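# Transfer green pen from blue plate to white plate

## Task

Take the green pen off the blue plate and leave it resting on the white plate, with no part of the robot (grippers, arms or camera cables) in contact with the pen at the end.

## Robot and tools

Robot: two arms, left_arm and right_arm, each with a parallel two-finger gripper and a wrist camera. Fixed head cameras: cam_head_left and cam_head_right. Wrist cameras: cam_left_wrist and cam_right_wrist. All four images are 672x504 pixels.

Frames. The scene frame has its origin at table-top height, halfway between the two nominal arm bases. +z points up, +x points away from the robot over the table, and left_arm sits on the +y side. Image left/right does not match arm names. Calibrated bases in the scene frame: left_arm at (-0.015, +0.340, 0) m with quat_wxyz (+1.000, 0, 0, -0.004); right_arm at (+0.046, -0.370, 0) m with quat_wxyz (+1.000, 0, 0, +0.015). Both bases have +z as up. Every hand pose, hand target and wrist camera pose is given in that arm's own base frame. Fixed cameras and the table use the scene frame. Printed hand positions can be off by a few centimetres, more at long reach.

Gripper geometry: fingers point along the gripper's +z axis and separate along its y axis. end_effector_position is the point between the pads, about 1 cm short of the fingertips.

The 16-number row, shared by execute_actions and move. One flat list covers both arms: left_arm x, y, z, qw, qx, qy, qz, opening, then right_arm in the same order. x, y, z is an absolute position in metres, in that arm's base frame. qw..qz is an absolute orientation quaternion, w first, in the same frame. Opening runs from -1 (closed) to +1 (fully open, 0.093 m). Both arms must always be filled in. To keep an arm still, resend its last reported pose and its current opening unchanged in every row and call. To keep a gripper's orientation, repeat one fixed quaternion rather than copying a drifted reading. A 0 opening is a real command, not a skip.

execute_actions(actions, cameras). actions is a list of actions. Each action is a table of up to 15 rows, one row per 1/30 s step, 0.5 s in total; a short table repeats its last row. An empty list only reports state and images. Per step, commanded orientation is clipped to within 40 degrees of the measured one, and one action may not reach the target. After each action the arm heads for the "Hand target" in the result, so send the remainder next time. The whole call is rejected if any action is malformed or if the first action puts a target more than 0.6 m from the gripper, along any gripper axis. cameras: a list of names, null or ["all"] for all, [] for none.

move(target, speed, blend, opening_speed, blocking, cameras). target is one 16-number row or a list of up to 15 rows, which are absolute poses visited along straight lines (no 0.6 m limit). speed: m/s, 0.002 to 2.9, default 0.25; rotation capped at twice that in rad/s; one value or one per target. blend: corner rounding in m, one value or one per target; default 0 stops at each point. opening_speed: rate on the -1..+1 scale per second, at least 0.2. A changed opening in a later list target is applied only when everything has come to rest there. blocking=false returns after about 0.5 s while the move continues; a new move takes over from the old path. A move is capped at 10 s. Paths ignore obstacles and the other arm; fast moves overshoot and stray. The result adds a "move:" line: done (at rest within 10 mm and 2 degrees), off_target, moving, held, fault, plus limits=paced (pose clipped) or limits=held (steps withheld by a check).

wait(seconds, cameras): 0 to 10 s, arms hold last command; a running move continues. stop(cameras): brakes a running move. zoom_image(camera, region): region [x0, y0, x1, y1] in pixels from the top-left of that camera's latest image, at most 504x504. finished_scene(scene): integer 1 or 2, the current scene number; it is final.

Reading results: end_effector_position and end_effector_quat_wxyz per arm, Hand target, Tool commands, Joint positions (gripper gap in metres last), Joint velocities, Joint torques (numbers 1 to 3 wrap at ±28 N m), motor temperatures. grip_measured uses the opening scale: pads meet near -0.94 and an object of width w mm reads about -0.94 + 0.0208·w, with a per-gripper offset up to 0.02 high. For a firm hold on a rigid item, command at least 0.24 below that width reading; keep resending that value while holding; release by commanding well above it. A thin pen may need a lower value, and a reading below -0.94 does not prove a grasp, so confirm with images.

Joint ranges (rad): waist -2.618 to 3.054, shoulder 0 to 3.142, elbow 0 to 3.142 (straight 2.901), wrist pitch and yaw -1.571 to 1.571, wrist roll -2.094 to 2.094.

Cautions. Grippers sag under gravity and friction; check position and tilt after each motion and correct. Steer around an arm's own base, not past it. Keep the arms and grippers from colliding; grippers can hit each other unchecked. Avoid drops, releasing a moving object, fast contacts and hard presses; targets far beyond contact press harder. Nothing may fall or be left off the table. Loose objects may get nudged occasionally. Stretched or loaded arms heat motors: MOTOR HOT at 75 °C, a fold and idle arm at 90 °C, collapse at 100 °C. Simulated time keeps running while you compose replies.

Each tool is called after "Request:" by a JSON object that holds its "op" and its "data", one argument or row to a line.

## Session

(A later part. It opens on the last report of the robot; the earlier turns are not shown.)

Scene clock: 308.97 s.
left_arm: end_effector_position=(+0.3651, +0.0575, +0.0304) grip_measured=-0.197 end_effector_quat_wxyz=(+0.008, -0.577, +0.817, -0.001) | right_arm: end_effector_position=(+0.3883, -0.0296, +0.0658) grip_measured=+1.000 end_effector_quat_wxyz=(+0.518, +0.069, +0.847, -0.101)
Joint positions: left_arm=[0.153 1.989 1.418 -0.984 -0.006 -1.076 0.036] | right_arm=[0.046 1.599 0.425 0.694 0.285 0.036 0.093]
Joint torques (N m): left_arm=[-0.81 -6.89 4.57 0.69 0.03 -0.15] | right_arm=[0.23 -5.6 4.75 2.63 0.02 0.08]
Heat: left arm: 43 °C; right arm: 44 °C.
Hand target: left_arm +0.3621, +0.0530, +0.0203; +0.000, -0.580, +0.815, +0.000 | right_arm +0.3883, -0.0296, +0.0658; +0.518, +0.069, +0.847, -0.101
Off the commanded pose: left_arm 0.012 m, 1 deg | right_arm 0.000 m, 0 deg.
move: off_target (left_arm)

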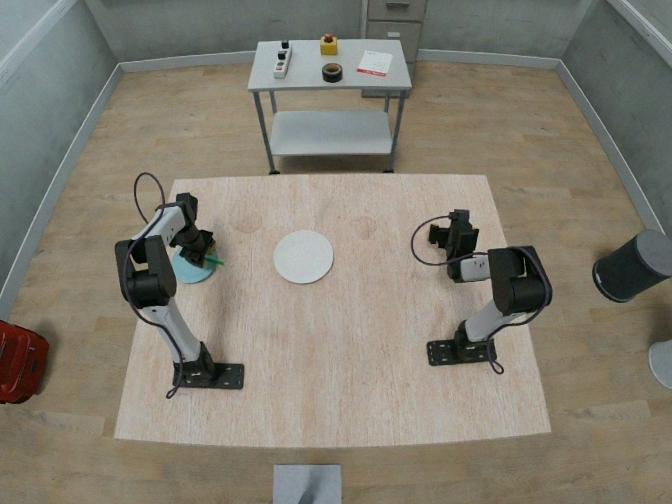

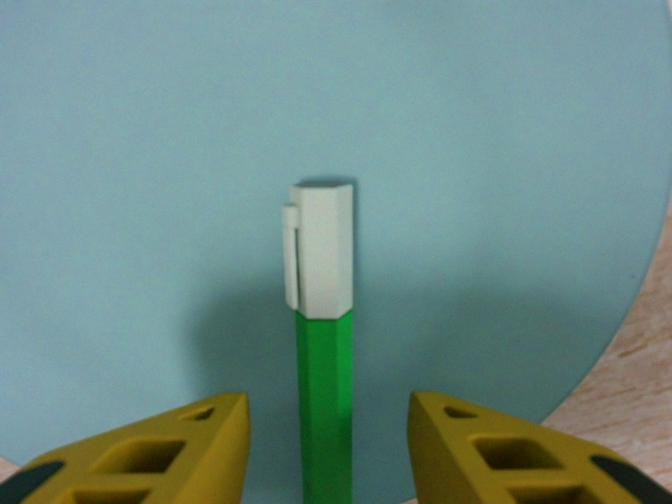

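Request:
{"op": "move", "data": {
  "target": [0.3620, 0.053, 0.012, 0, -0.5800, 0.8146, 0, -0.2, 0.3883, -0.0296, 0.0658, 0.518, 0.069, 0.847, -0.101, 1],
  "speed": 0.05,
  "cameras": ["cam_head_right", "cam_left_wrist"]
}}

Request:
{"op": "zoom_image", "data": {
  "camera": "cam_head_right",
  "region": [150, 200, 250, 300]
}}

Scene clock: 316.63 s.
left_arm: end_effector_position=(+0.3644, +0.0574, +0.0231) grip_measured=-0.197 end_effector_quat_wxyz=(+0.008, -0.577, +0.817, +0.000) | right_arm: end_effector_position=(+0.3883, -0.0296, +0.0658) grip_measured=+1.000 end_effector_quat_wxyz=(+0.518, +0.069, +0.847, -0.101)
Joint positions: left_arm=[0.153 1.997 1.399 -0.958 -0.006 -1.076 0.036] | right_arm=[0.046 1.599 0.425 0.694 0.285 0.036 0.093]
Joint torques (N m): left_arm=[-0.8 -6.76 4.44 0.73 0.03 -0.15] | right_arm=[0.21 -5.57 4.72 2.63 0.01 0.08]
Heat: left arm: 41 °C; right arm: 44 °C.
Hand target: left_arm +0.3618, +0.0531, +0.0122; +0.000, -0.580, +0.815, +0.000 | right_arm +0.3883, -0.0296, +0.0658; +0.518, +0.069, +0.847, -0.101
Off the commanded pose: left_arm 0.012 m, 1 deg | right_arm 0.000 m, 0 deg.
move: off_target (left_arm)

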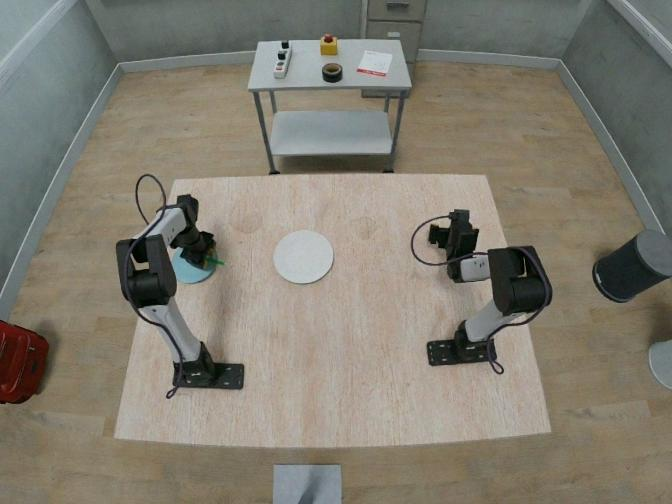

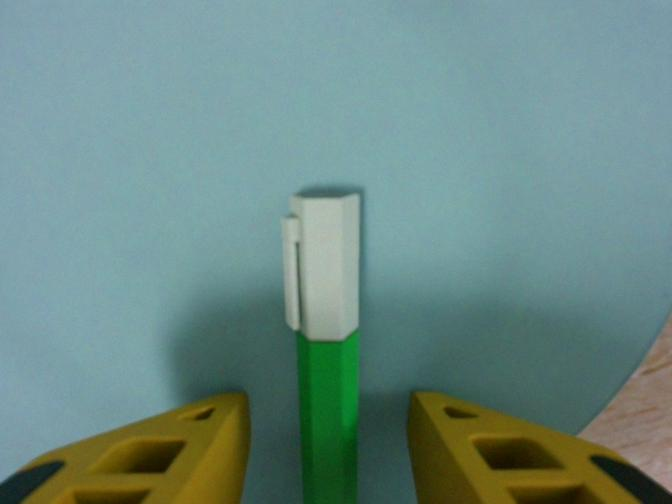

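Scaled by 5.040.

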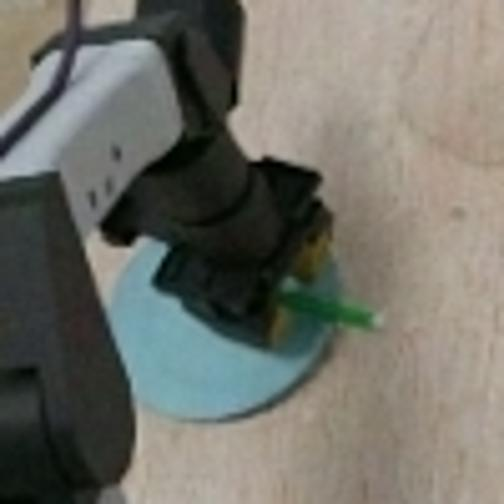

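Request:
{"op": "move", "data": {
  "target": [0.3620, 0.053, 0.012, 0, -0.5800, 0.8146, 0, -0.95, 0.3883, -0.0296, 0.0658, 0.518, 0.069, 0.847, -0.101, 1],
  "speed": 0.05,
  "opening_speed": 0.4,
  "cameras": ["cam_head_right", "cam_left_wrist"]
}}

Request:
{"op": "zoom_image", "data": {
  "camera": "cam_head_right",
  "region": [150, 200, 250, 300]
}}

Scene clock: 328.97 s.
left_arm: end_effector_position=(+0.3655, +0.0576, +0.0231) grip_measured=-0.884 end_effector_quat_wxyz=(+0.010, -0.577, +0.817, -0.001) | right_arm: end_effector_position=(+0.3883, -0.0296, +0.0658) grip_measured=+1.000 end_effector_quat_wxyz=(+0.518, +0.069, +0.847, -0.101)
Joint positions: left_arm=[0.153 1.997 1.399 -0.954 -0.006 -1.076 0.003] | right_arm=[0.046 1.599 0.425 0.694 0.285 0.036 0.093]
Joint torques (N m): left_arm=[-0.79 -6.79 4.44 0.68 0.03 -0.15] | right_arm=[0.18 -5.6 4.78 2.62 0.02 0.08]
Heat: left arm: 41 °C; right arm: 45 °C.
Hand target: left_arm +0.3618, +0.0531, +0.0123; +0.000, -0.580, +0.815, +0.000 | right_arm +0.3883, -0.0296, +0.0658; +0.518, +0.069, +0.847, -0.101
Off the commanded pose: left_arm 0.013 m, 1 deg | right_arm 0.000 m, 0 deg.
move: off_target (left_arm)

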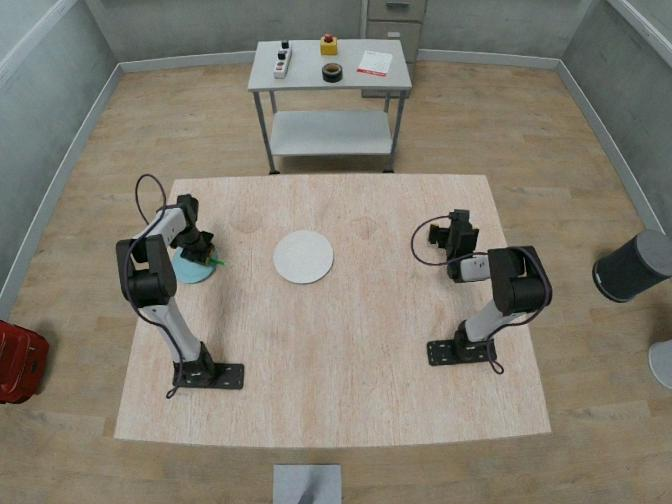

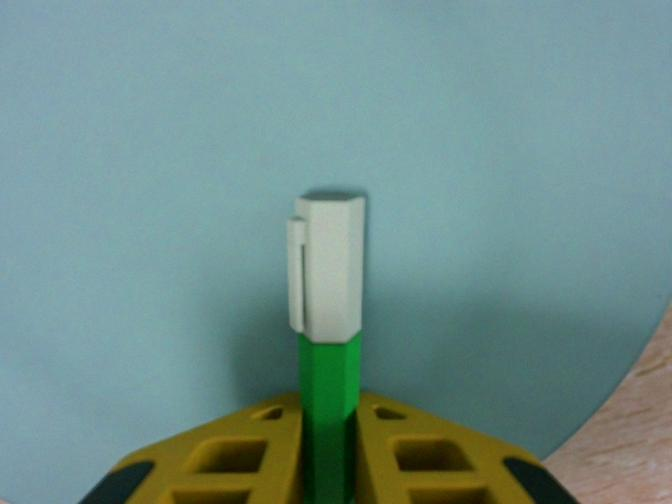

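Scaled by 5.040.

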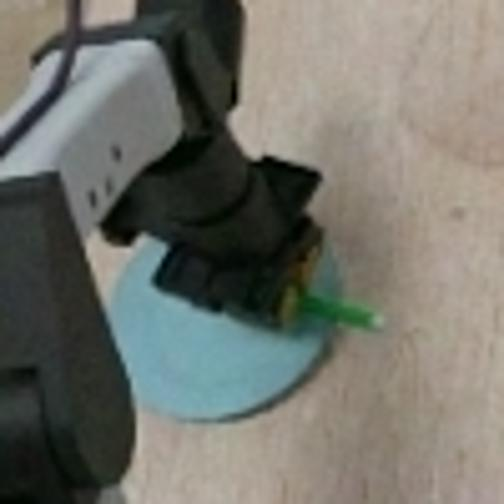

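Request:
{"op": "move", "data": {
  "target": [
    [0.362, 0.056, 0.13, 0, -0.5800, 0.8146, 0, -0.95, 0.3883, -0.0296, 0.0658, 0.518, 0.069, 0.847, -0.101, 1],
    [0.375, -0.245, 0.13, 0, -0.2419, 0.9703, 0, -0.95, 0.3883, -0.0296, 0.0658, 0.518, 0.069, 0.847, -0.101, 1]
  ],
  "speed": 0.18,
  "blend": 0.04
}}

Request:
{"op": "zoom_image", "data": {
  "camera": "cam_head_right",
  "region": [230, 190, 370, 310]
}}

Scene clock: 354.37 s.
left_arm: end_effector_position=(+0.3708, -0.2414, +0.1275) grip_measured=-0.891 end_effector_quat_wxyz=(+0.006, -0.248, +0.969, -0.002) | right_arm: end_effector_position=(+0.3883, -0.0296, +0.0658) grip_measured=+1.000 end_effector_quat_wxyz=(+0.518, +0.069, +0.847, -0.101)
Joint positions: left_arm=[-0.58 2.292 2.284 -1.552 -0.006 -1.081 0.002] | right_arm=[0.046 1.599 0.425 0.694 0.285 0.036 0.093]
Joint torques (N m): left_arm=[0.06 -8.65 10.09 0.29 0.01 0.18] | right_arm=[0.2 -5.59 4.74 2.62 0.01 0.07]
Heat: left arm: 40 °C; right arm: 45 °C.
Hand target: left_arm +0.3741, -0.2436, +0.1298; +0.007, -0.242, +0.970, -0.006 | right_arm +0.3883, -0.0296, +0.0658; +0.518, +0.069, +0.847, -0.101
Off the commanded pose: left_arm 0.006 m, 1 deg | right_arm 0.000 m, 0 deg.
joint sent to its limit (left arm) — joint 4 (wrist pitch), lower limit. The joint targets still meet the commanded pose.
move: done

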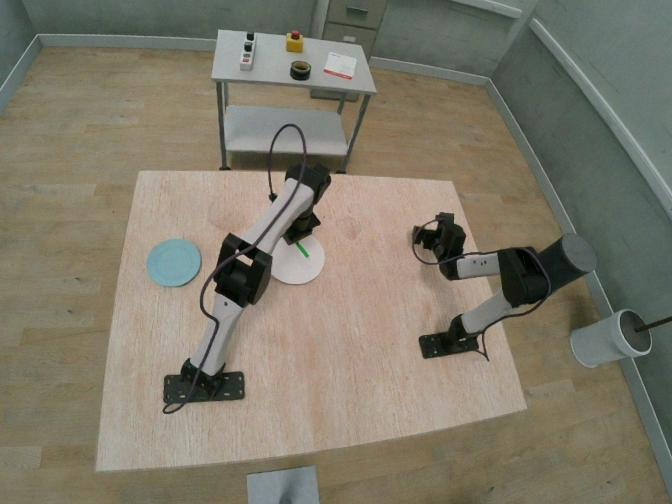

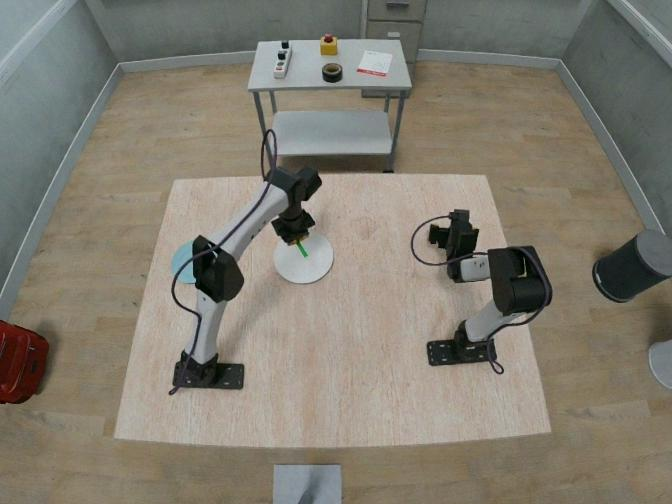

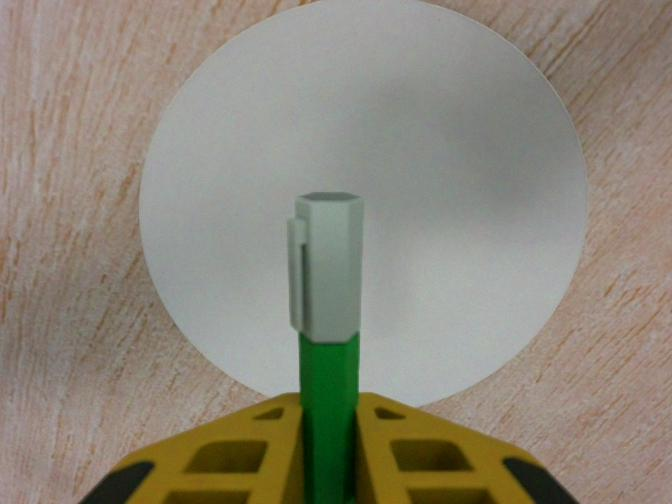

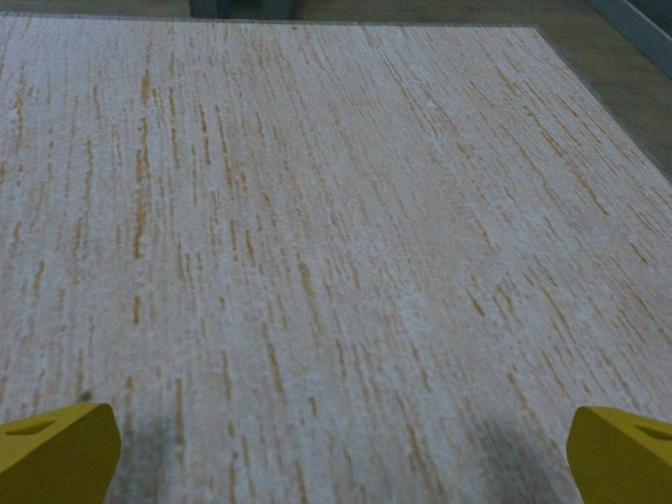

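Scaled by 3.600.

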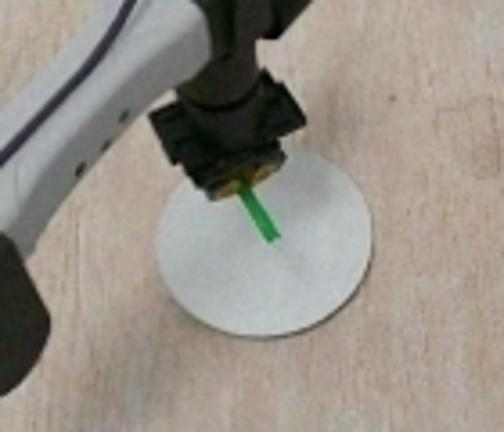

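Request:
{"op": "move", "data": {
  "target": [0.3835, -0.249, 0.030, 0, -0.2419, 0.9703, 0, -0.95, 0.3883, -0.0296, 0.0658, 0.518, 0.069, 0.847, -0.101, 1],
  "speed": 0.12,
  "cameras": ["cam_head_left", "cam_head_right", "cam_left_wrist"]
}}

Request:
{"op": "zoom_image", "data": {
  "camera": "cam_head_right",
  "region": [250, 200, 350, 300]
}}

Request:
{"op": "zoom_image", "data": {
  "camera": "cam_head_left",
  "region": [240, 200, 340, 300]
}}

Scene clock: 376.80 s.
left_arm: end_effector_position=(+0.3844, -0.2503, +0.0409) grip_measured=-0.891 end_effector_quat_wxyz=(+0.007, -0.247, +0.969, -0.003) | right_arm: end_effector_position=(+0.3883, -0.0296, +0.0658) grip_measured=+1.000 end_effector_quat_wxyz=(+0.518, +0.069, +0.847, -0.101)
Joint positions: left_arm=[-0.58 2.341 2.023 -1.239 -0.006 -1.078 0.002] | right_arm=[0.046 1.599 0.425 0.694 0.285 0.036 0.093]
Joint torques (N m): left_arm=[0.27 -9.4 5.08 0.66 0.03 0.18] | right_arm=[0.2 -5.57 4.78 2.61 0.02 0.07]
Heat: left arm: 41 °C; right arm: 46 °C.
Hand target: left_arm +0.3833, -0.2489, +0.0301; +0.000, -0.242, +0.970, +0.000 | right_arm +0.3883, -0.0296, +0.0658; +0.518, +0.069, +0.847, -0.101
Off the commanded pose: left_arm 0.011 m, 1 deg | right_arm 0.000 m, 0 deg.
move: off_target (left_arm)

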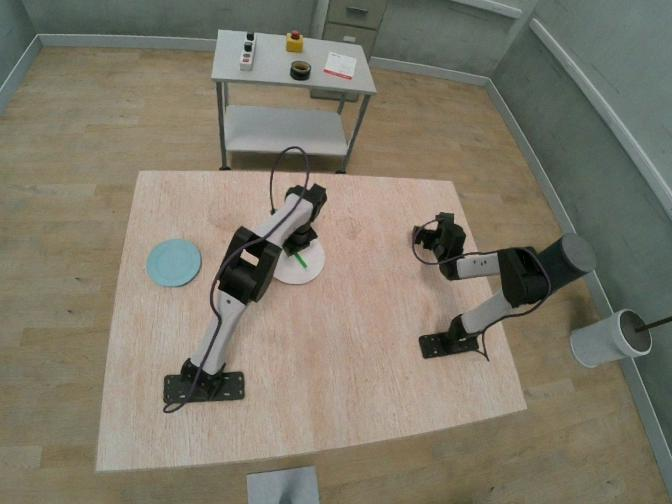

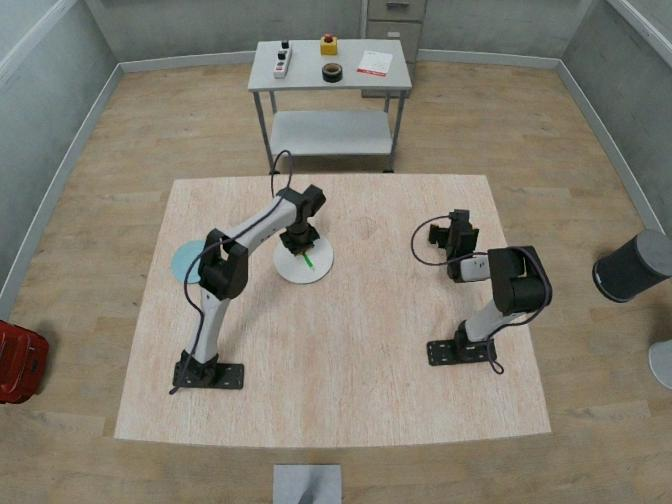

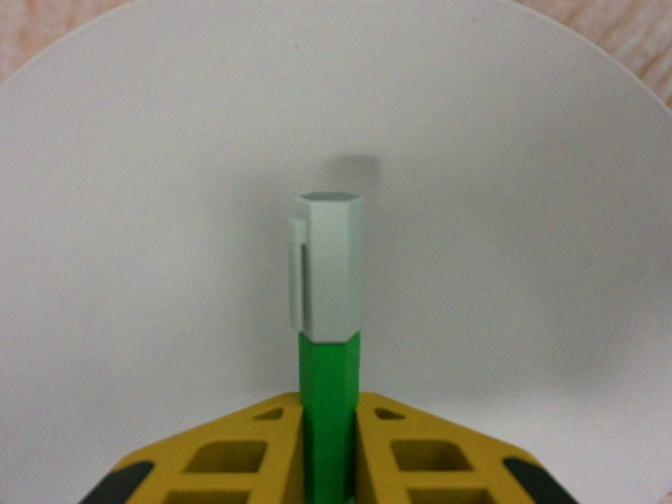

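Scaled by 5.040.

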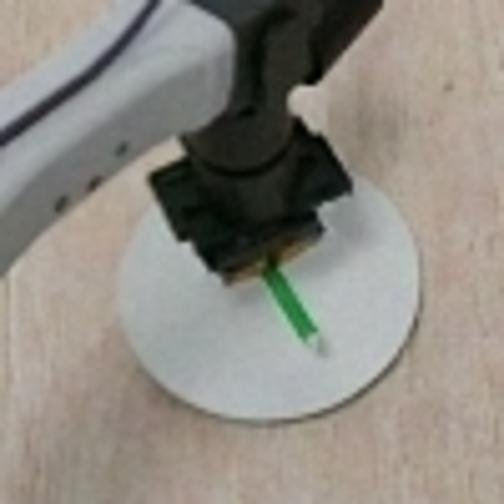

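Scaled by 5.040.

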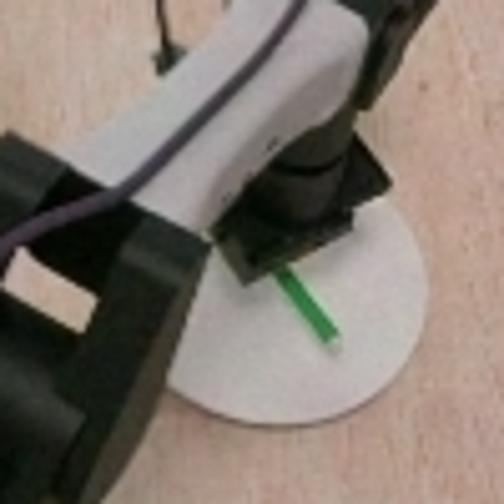

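Request:
{"op": "move", "data": {
  "target": [0.3825, -0.248, 0.016, 0, -0.2419, 0.9703, 0, -0.95, 0.3883, -0.0296, 0.0658, 0.518, 0.069, 0.847, -0.101, 1],
  "speed": 0.05,
  "cameras": ["cam_left_wrist"]
}}

Scene clock: 382.97 s.
left_arm: end_effector_position=(+0.3846, -0.2504, +0.0289) grip_measured=-0.891 end_effector_quat_wxyz=(+0.009, -0.247, +0.969, -0.005) | right_arm: end_effector_position=(+0.3883, -0.0296, +0.0658) grip_measured=+1.000 end_effector_quat_wxyz=(+0.518, +0.069, +0.847, -0.101)
Joint positions: left_arm=[-0.58 2.341 1.975 -1.185 -0.006 -1.078 0.002] | right_arm=[0.046 1.599 0.425 0.694 0.285 0.036 0.093]
Joint torques (N m): left_arm=[0.34 -9.22 4.71 0.68 0.03 0.18] | right_arm=[0.2 -5.56 4.78 2.62 0.02 0.08]
Heat: left arm: 42 °C; right arm: 46 °C.
Hand target: left_arm +0.3822, -0.2479, +0.0162; +0.000, -0.242, +0.970, +0.000 | right_arm +0.3883, -0.0296, +0.0658; +0.518, +0.069, +0.847, -0.101
Off the commanded pose: left_arm 0.013 m, 1 deg | right_arm 0.000 m, 0 deg.
move: off_target (left_arm)

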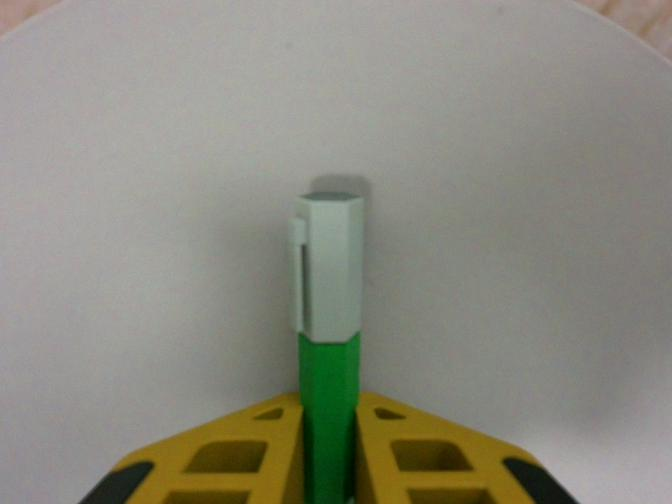

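Request:
{"op": "move", "data": {
  "target": [0.3825, -0.248, 0.0085, 0, -0.2419, 0.9703, 0, -0.95, 0.3883, -0.0296, 0.0658, 0.518, 0.069, 0.847, -0.101, 1],
  "speed": 0.04,
  "cameras": ["cam_left_wrist"]
}}

Request:
{"op": "zoom_image", "data": {
  "camera": "cam_left_wrist",
  "region": [230, 130, 450, 300]
}}

Scene clock: 387.37 s.
left_arm: end_effector_position=(+0.3840, -0.2501, +0.0247) grip_measured=-0.891 end_effector_quat_wxyz=(+0.009, -0.247, +0.969, -0.005) | right_arm: end_effector_position=(+0.3883, -0.0296, +0.0658) grip_measured=+1.000 end_effector_quat_wxyz=(+0.518, +0.069, +0.847, -0.101)
Joint positions: left_arm=[-0.58 2.341 1.958 -1.168 -0.006 -1.078 0.002] | right_arm=[0.046 1.599 0.425 0.694 0.285 0.036 0.093]
Joint torques (N m): left_arm=[0.34 -8.8 4.41 0.76 0.03 0.18] | right_arm=[0.24 -5.61 4.77 2.62 0.02 0.07]
Heat: left arm: 43 °C; right arm: 46 °C.
Hand target: left_arm +0.3820, -0.2477, +0.0089; +0.000, -0.242, +0.970, +0.000 | right_arm +0.3883, -0.0296, +0.0658; +0.518, +0.069, +0.847, -0.101
Off the commanded pose: left_arm 0.016 m, 1 deg | right_arm 0.000 m, 0 deg.
move: off_target (left_arm)

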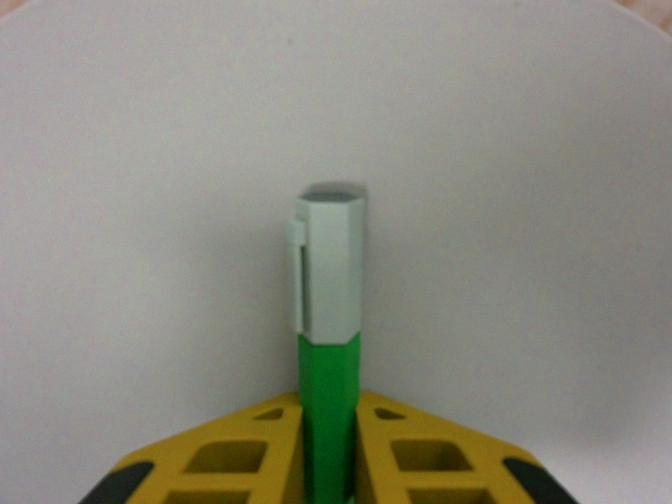

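Scaled by 2.291.

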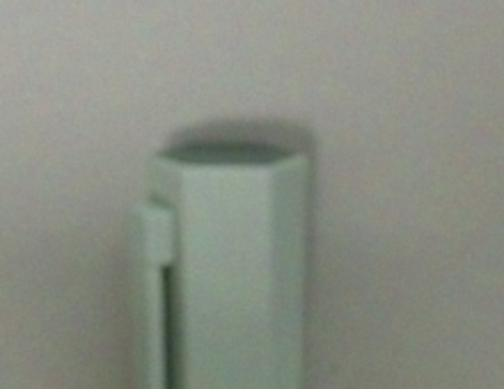

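Request:
{"op": "move", "data": {
  "target": [0.3825, -0.248, 0.003, 0, -0.2419, 0.9703, 0, -0.95, 0.3883, -0.0296, 0.0658, 0.518, 0.069, 0.847, -0.101, 1],
  "speed": 0.04,
  "cameras": ["cam_left_wrist", "cam_head_right"]
}}

Request:
{"op": "zoom_image", "data": {
  "camera": "cam_left_wrist",
  "region": [230, 130, 450, 300]
}}

Request:
{"op": "zoom_image", "data": {
  "camera": "cam_head_right",
  "region": [250, 200, 350, 300]
}}

Scene clock: 393.93 s.
left_arm: end_effector_position=(+0.3841, -0.2501, +0.0228) grip_measured=-0.891 end_effector_quat_wxyz=(+0.009, -0.248, +0.969, -0.006) | right_arm: end_effector_position=(+0.3883, -0.0296, +0.0658) grip_measured=+1.000 end_effector_quat_wxyz=(+0.518, +0.069, +0.847, -0.101)
Joint positions: left_arm=[-0.58 2.341 1.951 -1.159 -0.006 -1.081 0.002] | right_arm=[0.046 1.599 0.425 0.694 0.285 0.036 0.093]
Joint torques (N m): left_arm=[0.32 -8.49 3.84 0.87 0.03 0.18] | right_arm=[0.23 -5.57 4.79 2.62 0.02 0.07]
Heat: left arm: 44 °C; right arm: 46 °C.
Hand target: left_arm +0.3820, -0.2477, +0.0035; +0.000, -0.244, +0.970, +0.000 | right_arm +0.3883, -0.0296, +0.0658; +0.518, +0.069, +0.847, -0.101
Off the commanded pose: left_arm 0.020 m, 1 deg | right_arm 0.000 m, 0 deg.
move: off_target (left_arm)
Images, in order (width x height): cam_head_right 672x504, cam_left_wrist 672x504.

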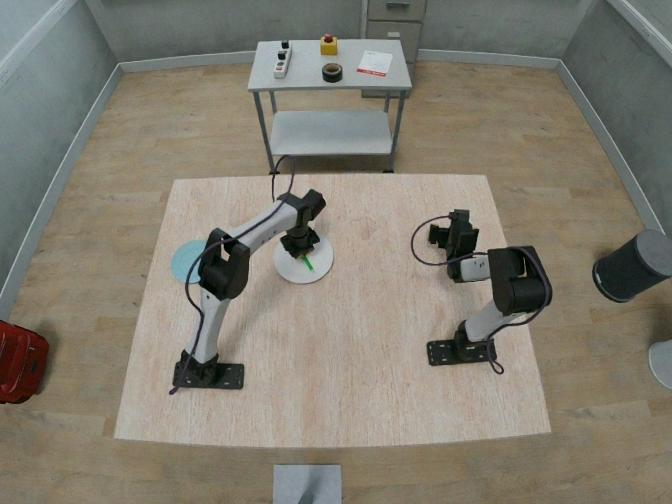

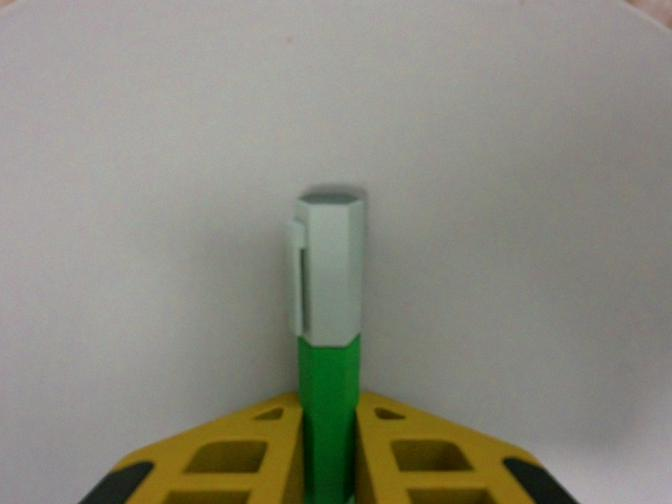

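Scaled by 2.291.

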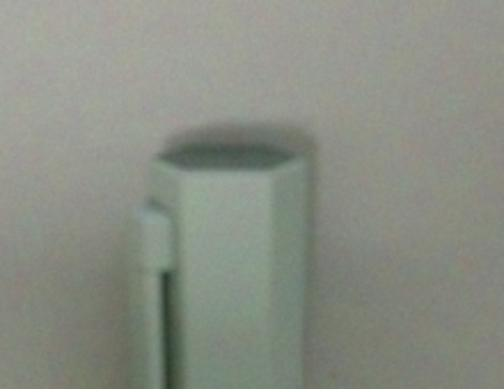

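Scaled by 5.040.

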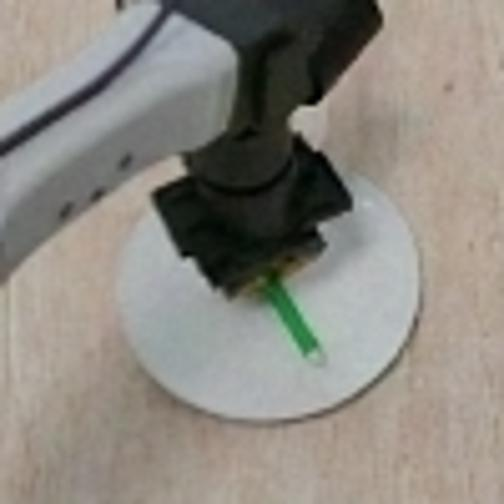

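Request:
{"op": "move", "data": {
  "target": [0.3825, -0.248, 0.011, 0, -0.2419, 0.9703, 0, -0.3, 0.3883, -0.0296, 0.0658, 0.518, 0.069, 0.847, -0.101, 1],
  "speed": 0.04,
  "opening_speed": 0.5,
  "cameras": ["cam_left_wrist"]
}}

Scene clock: 402.80 s.
left_arm: end_effector_position=(+0.3788, -0.2466, +0.0227) grip_measured=-0.303 end_effector_quat_wxyz=(+0.001, -0.244, +0.970, +0.004) | right_arm: end_effector_position=(+0.3883, -0.0296, +0.0658) grip_measured=+1.000 end_effector_quat_wxyz=(+0.518, +0.069, +0.847, -0.101)
Joint positions: left_arm=[-0.58 2.341 1.951 -1.185 -0.006 -1.072 0.031] | right_arm=[0.046 1.599 0.425 0.694 0.285 0.036 0.093]
Joint torques (N m): left_arm=[0.34 -8.9 5.61 0.79 0.03 0.16] | right_arm=[0.2 -5.57 4.77 2.62 0.02 0.08]
Heat: left arm: 44 °C; right arm: 46 °C.
Hand target: left_arm +0.3820, -0.2477, +0.0112; +0.000, -0.240, +0.971, +0.001 | right_arm +0.3883, -0.0296, +0.0658; +0.518, +0.069, +0.847, -0.101
Off the commanded pose: left_arm 0.012 m, 1 deg | right_arm 0.000 m, 0 deg.
move: off_target (left_arm)

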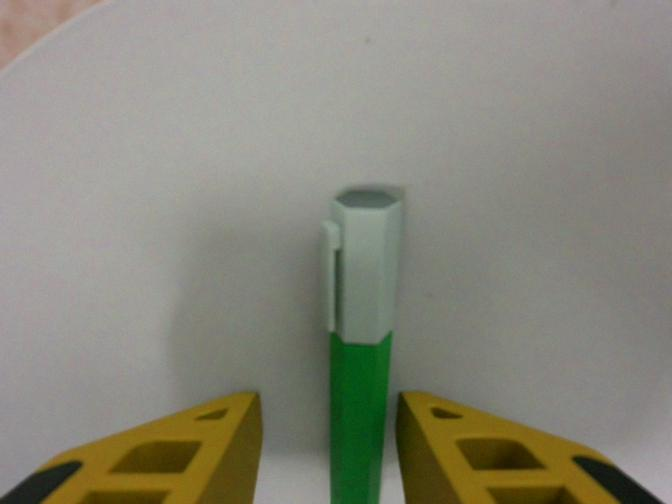

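Request:
{"op": "move", "data": {
  "target": [0.3825, -0.248, 0.011, 0, -0.2419, 0.9703, 0, 0.1, 0.3883, -0.0296, 0.0658, 0.518, 0.069, 0.847, -0.101, 1],
  "speed": 0.04,
  "opening_speed": 0.6,
  "cameras": ["cam_left_wrist"]
}}

Request:
{"op": "move", "data": {
  "target": [0.394, -0.256, 0.075, 0, -0.2419, 0.9703, 0, 0.1, 0.3883, -0.0296, 0.0658, 0.518, 0.069, 0.847, -0.101, 1],
  "speed": 0.12,
  "cameras": ["cam_left_wrist", "cam_head_right"]
}}

Scene clock: 413.57 s.
left_arm: end_effector_position=(+0.3783, -0.2460, +0.0227) grip_measured=+0.097 end_effector_quat_wxyz=(+0.000, -0.244, +0.970, +0.006) | right_arm: end_effector_position=(+0.3883, -0.0296, +0.0658) grip_measured=+1.000 end_effector_quat_wxyz=(+0.518, +0.069, +0.847, -0.101)
Joint positions: left_arm=[-0.58 2.341 1.951 -1.188 -0.008 -1.072 0.05] | right_arm=[0.046 1.599 0.425 0.694 0.285 0.036 0.093]
Joint torques (N m): left_arm=[0.32 -8.88 5.59 0.83 0.03 0.11] | right_arm=[0.2 -5.59 4.75 2.62 0.01 0.07]
Heat: left arm: 45 °C; right arm: 46 °C.
Hand target: left_arm +0.3823, -0.2476, +0.0112; +0.000, -0.242, +0.970, +0.001 | right_arm +0.3883, -0.0296, +0.0658; +0.518, +0.069, +0.847, -0.101
Off the commanded pose: left_arm 0.013 m, 1 deg | right_arm 0.000 m, 0 deg.
move: off_target (left_arm)

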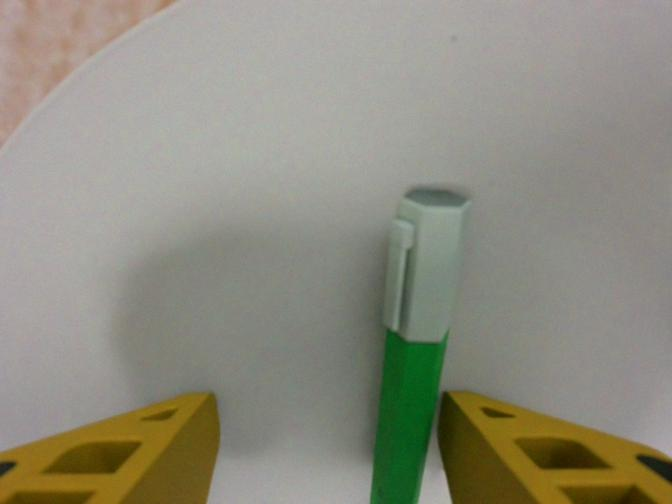

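Scene clock: 415.37 s.
left_arm: end_effector_position=(+0.3895, -0.2537, +0.0728) grip_measured=+0.097 end_effector_quat_wxyz=(+0.000, -0.244, +0.970, +0.005) | right_arm: end_effector_position=(+0.3883, -0.0296, +0.0658) grip_measured=+1.000 end_effector_quat_wxyz=(+0.518, +0.069, +0.847, -0.101)
Joint positions: left_arm=[-0.58 2.405 2.262 -1.435 -0.006 -1.072 0.05] | right_arm=[0.046 1.599 0.425 0.694 0.285 0.036 0.093]
Joint torques (N m): left_arm=[0.24 -9.33 10.3 0.29 0.05 0.11] | right_arm=[0.21 -5.59 4.77 2.63 0.02 0.08]
Heat: left arm: 45 °C; right arm: 46 °C.
Hand target: left_arm +0.3937, -0.2561, +0.0749; +0.000, -0.242, +0.970, -0.001 | right_arm +0.3883, -0.0296, +0.0658; +0.518, +0.069, +0.847, -0.101
Off the commanded pose: left_arm 0.005 m, 1 deg | right_arm 0.000 m, 0 deg.
move: done
Images, in order (width x height): cam_head_right 672x504, cam_left_wrist 672x504.

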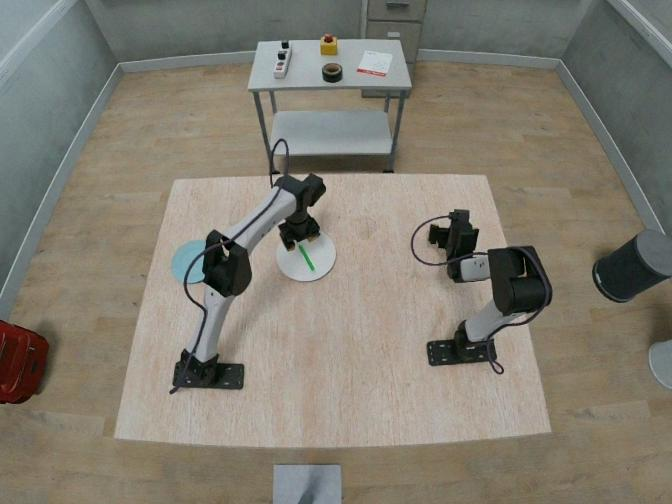

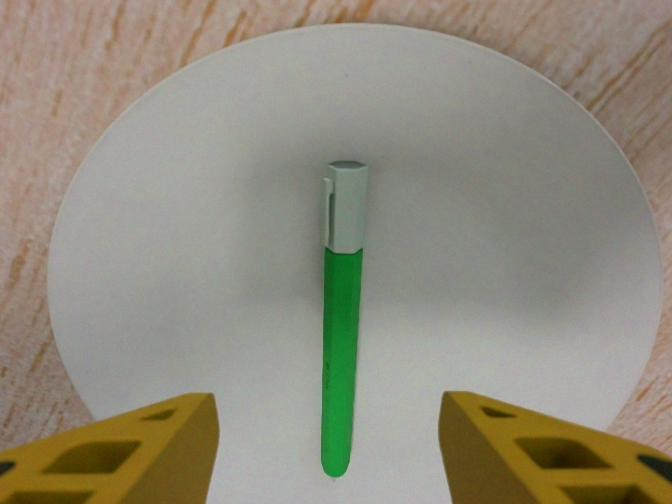

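Request:
{"op": "finished_scene", "data": {
  "scene": 1
}}

The scene is finished: the task was done.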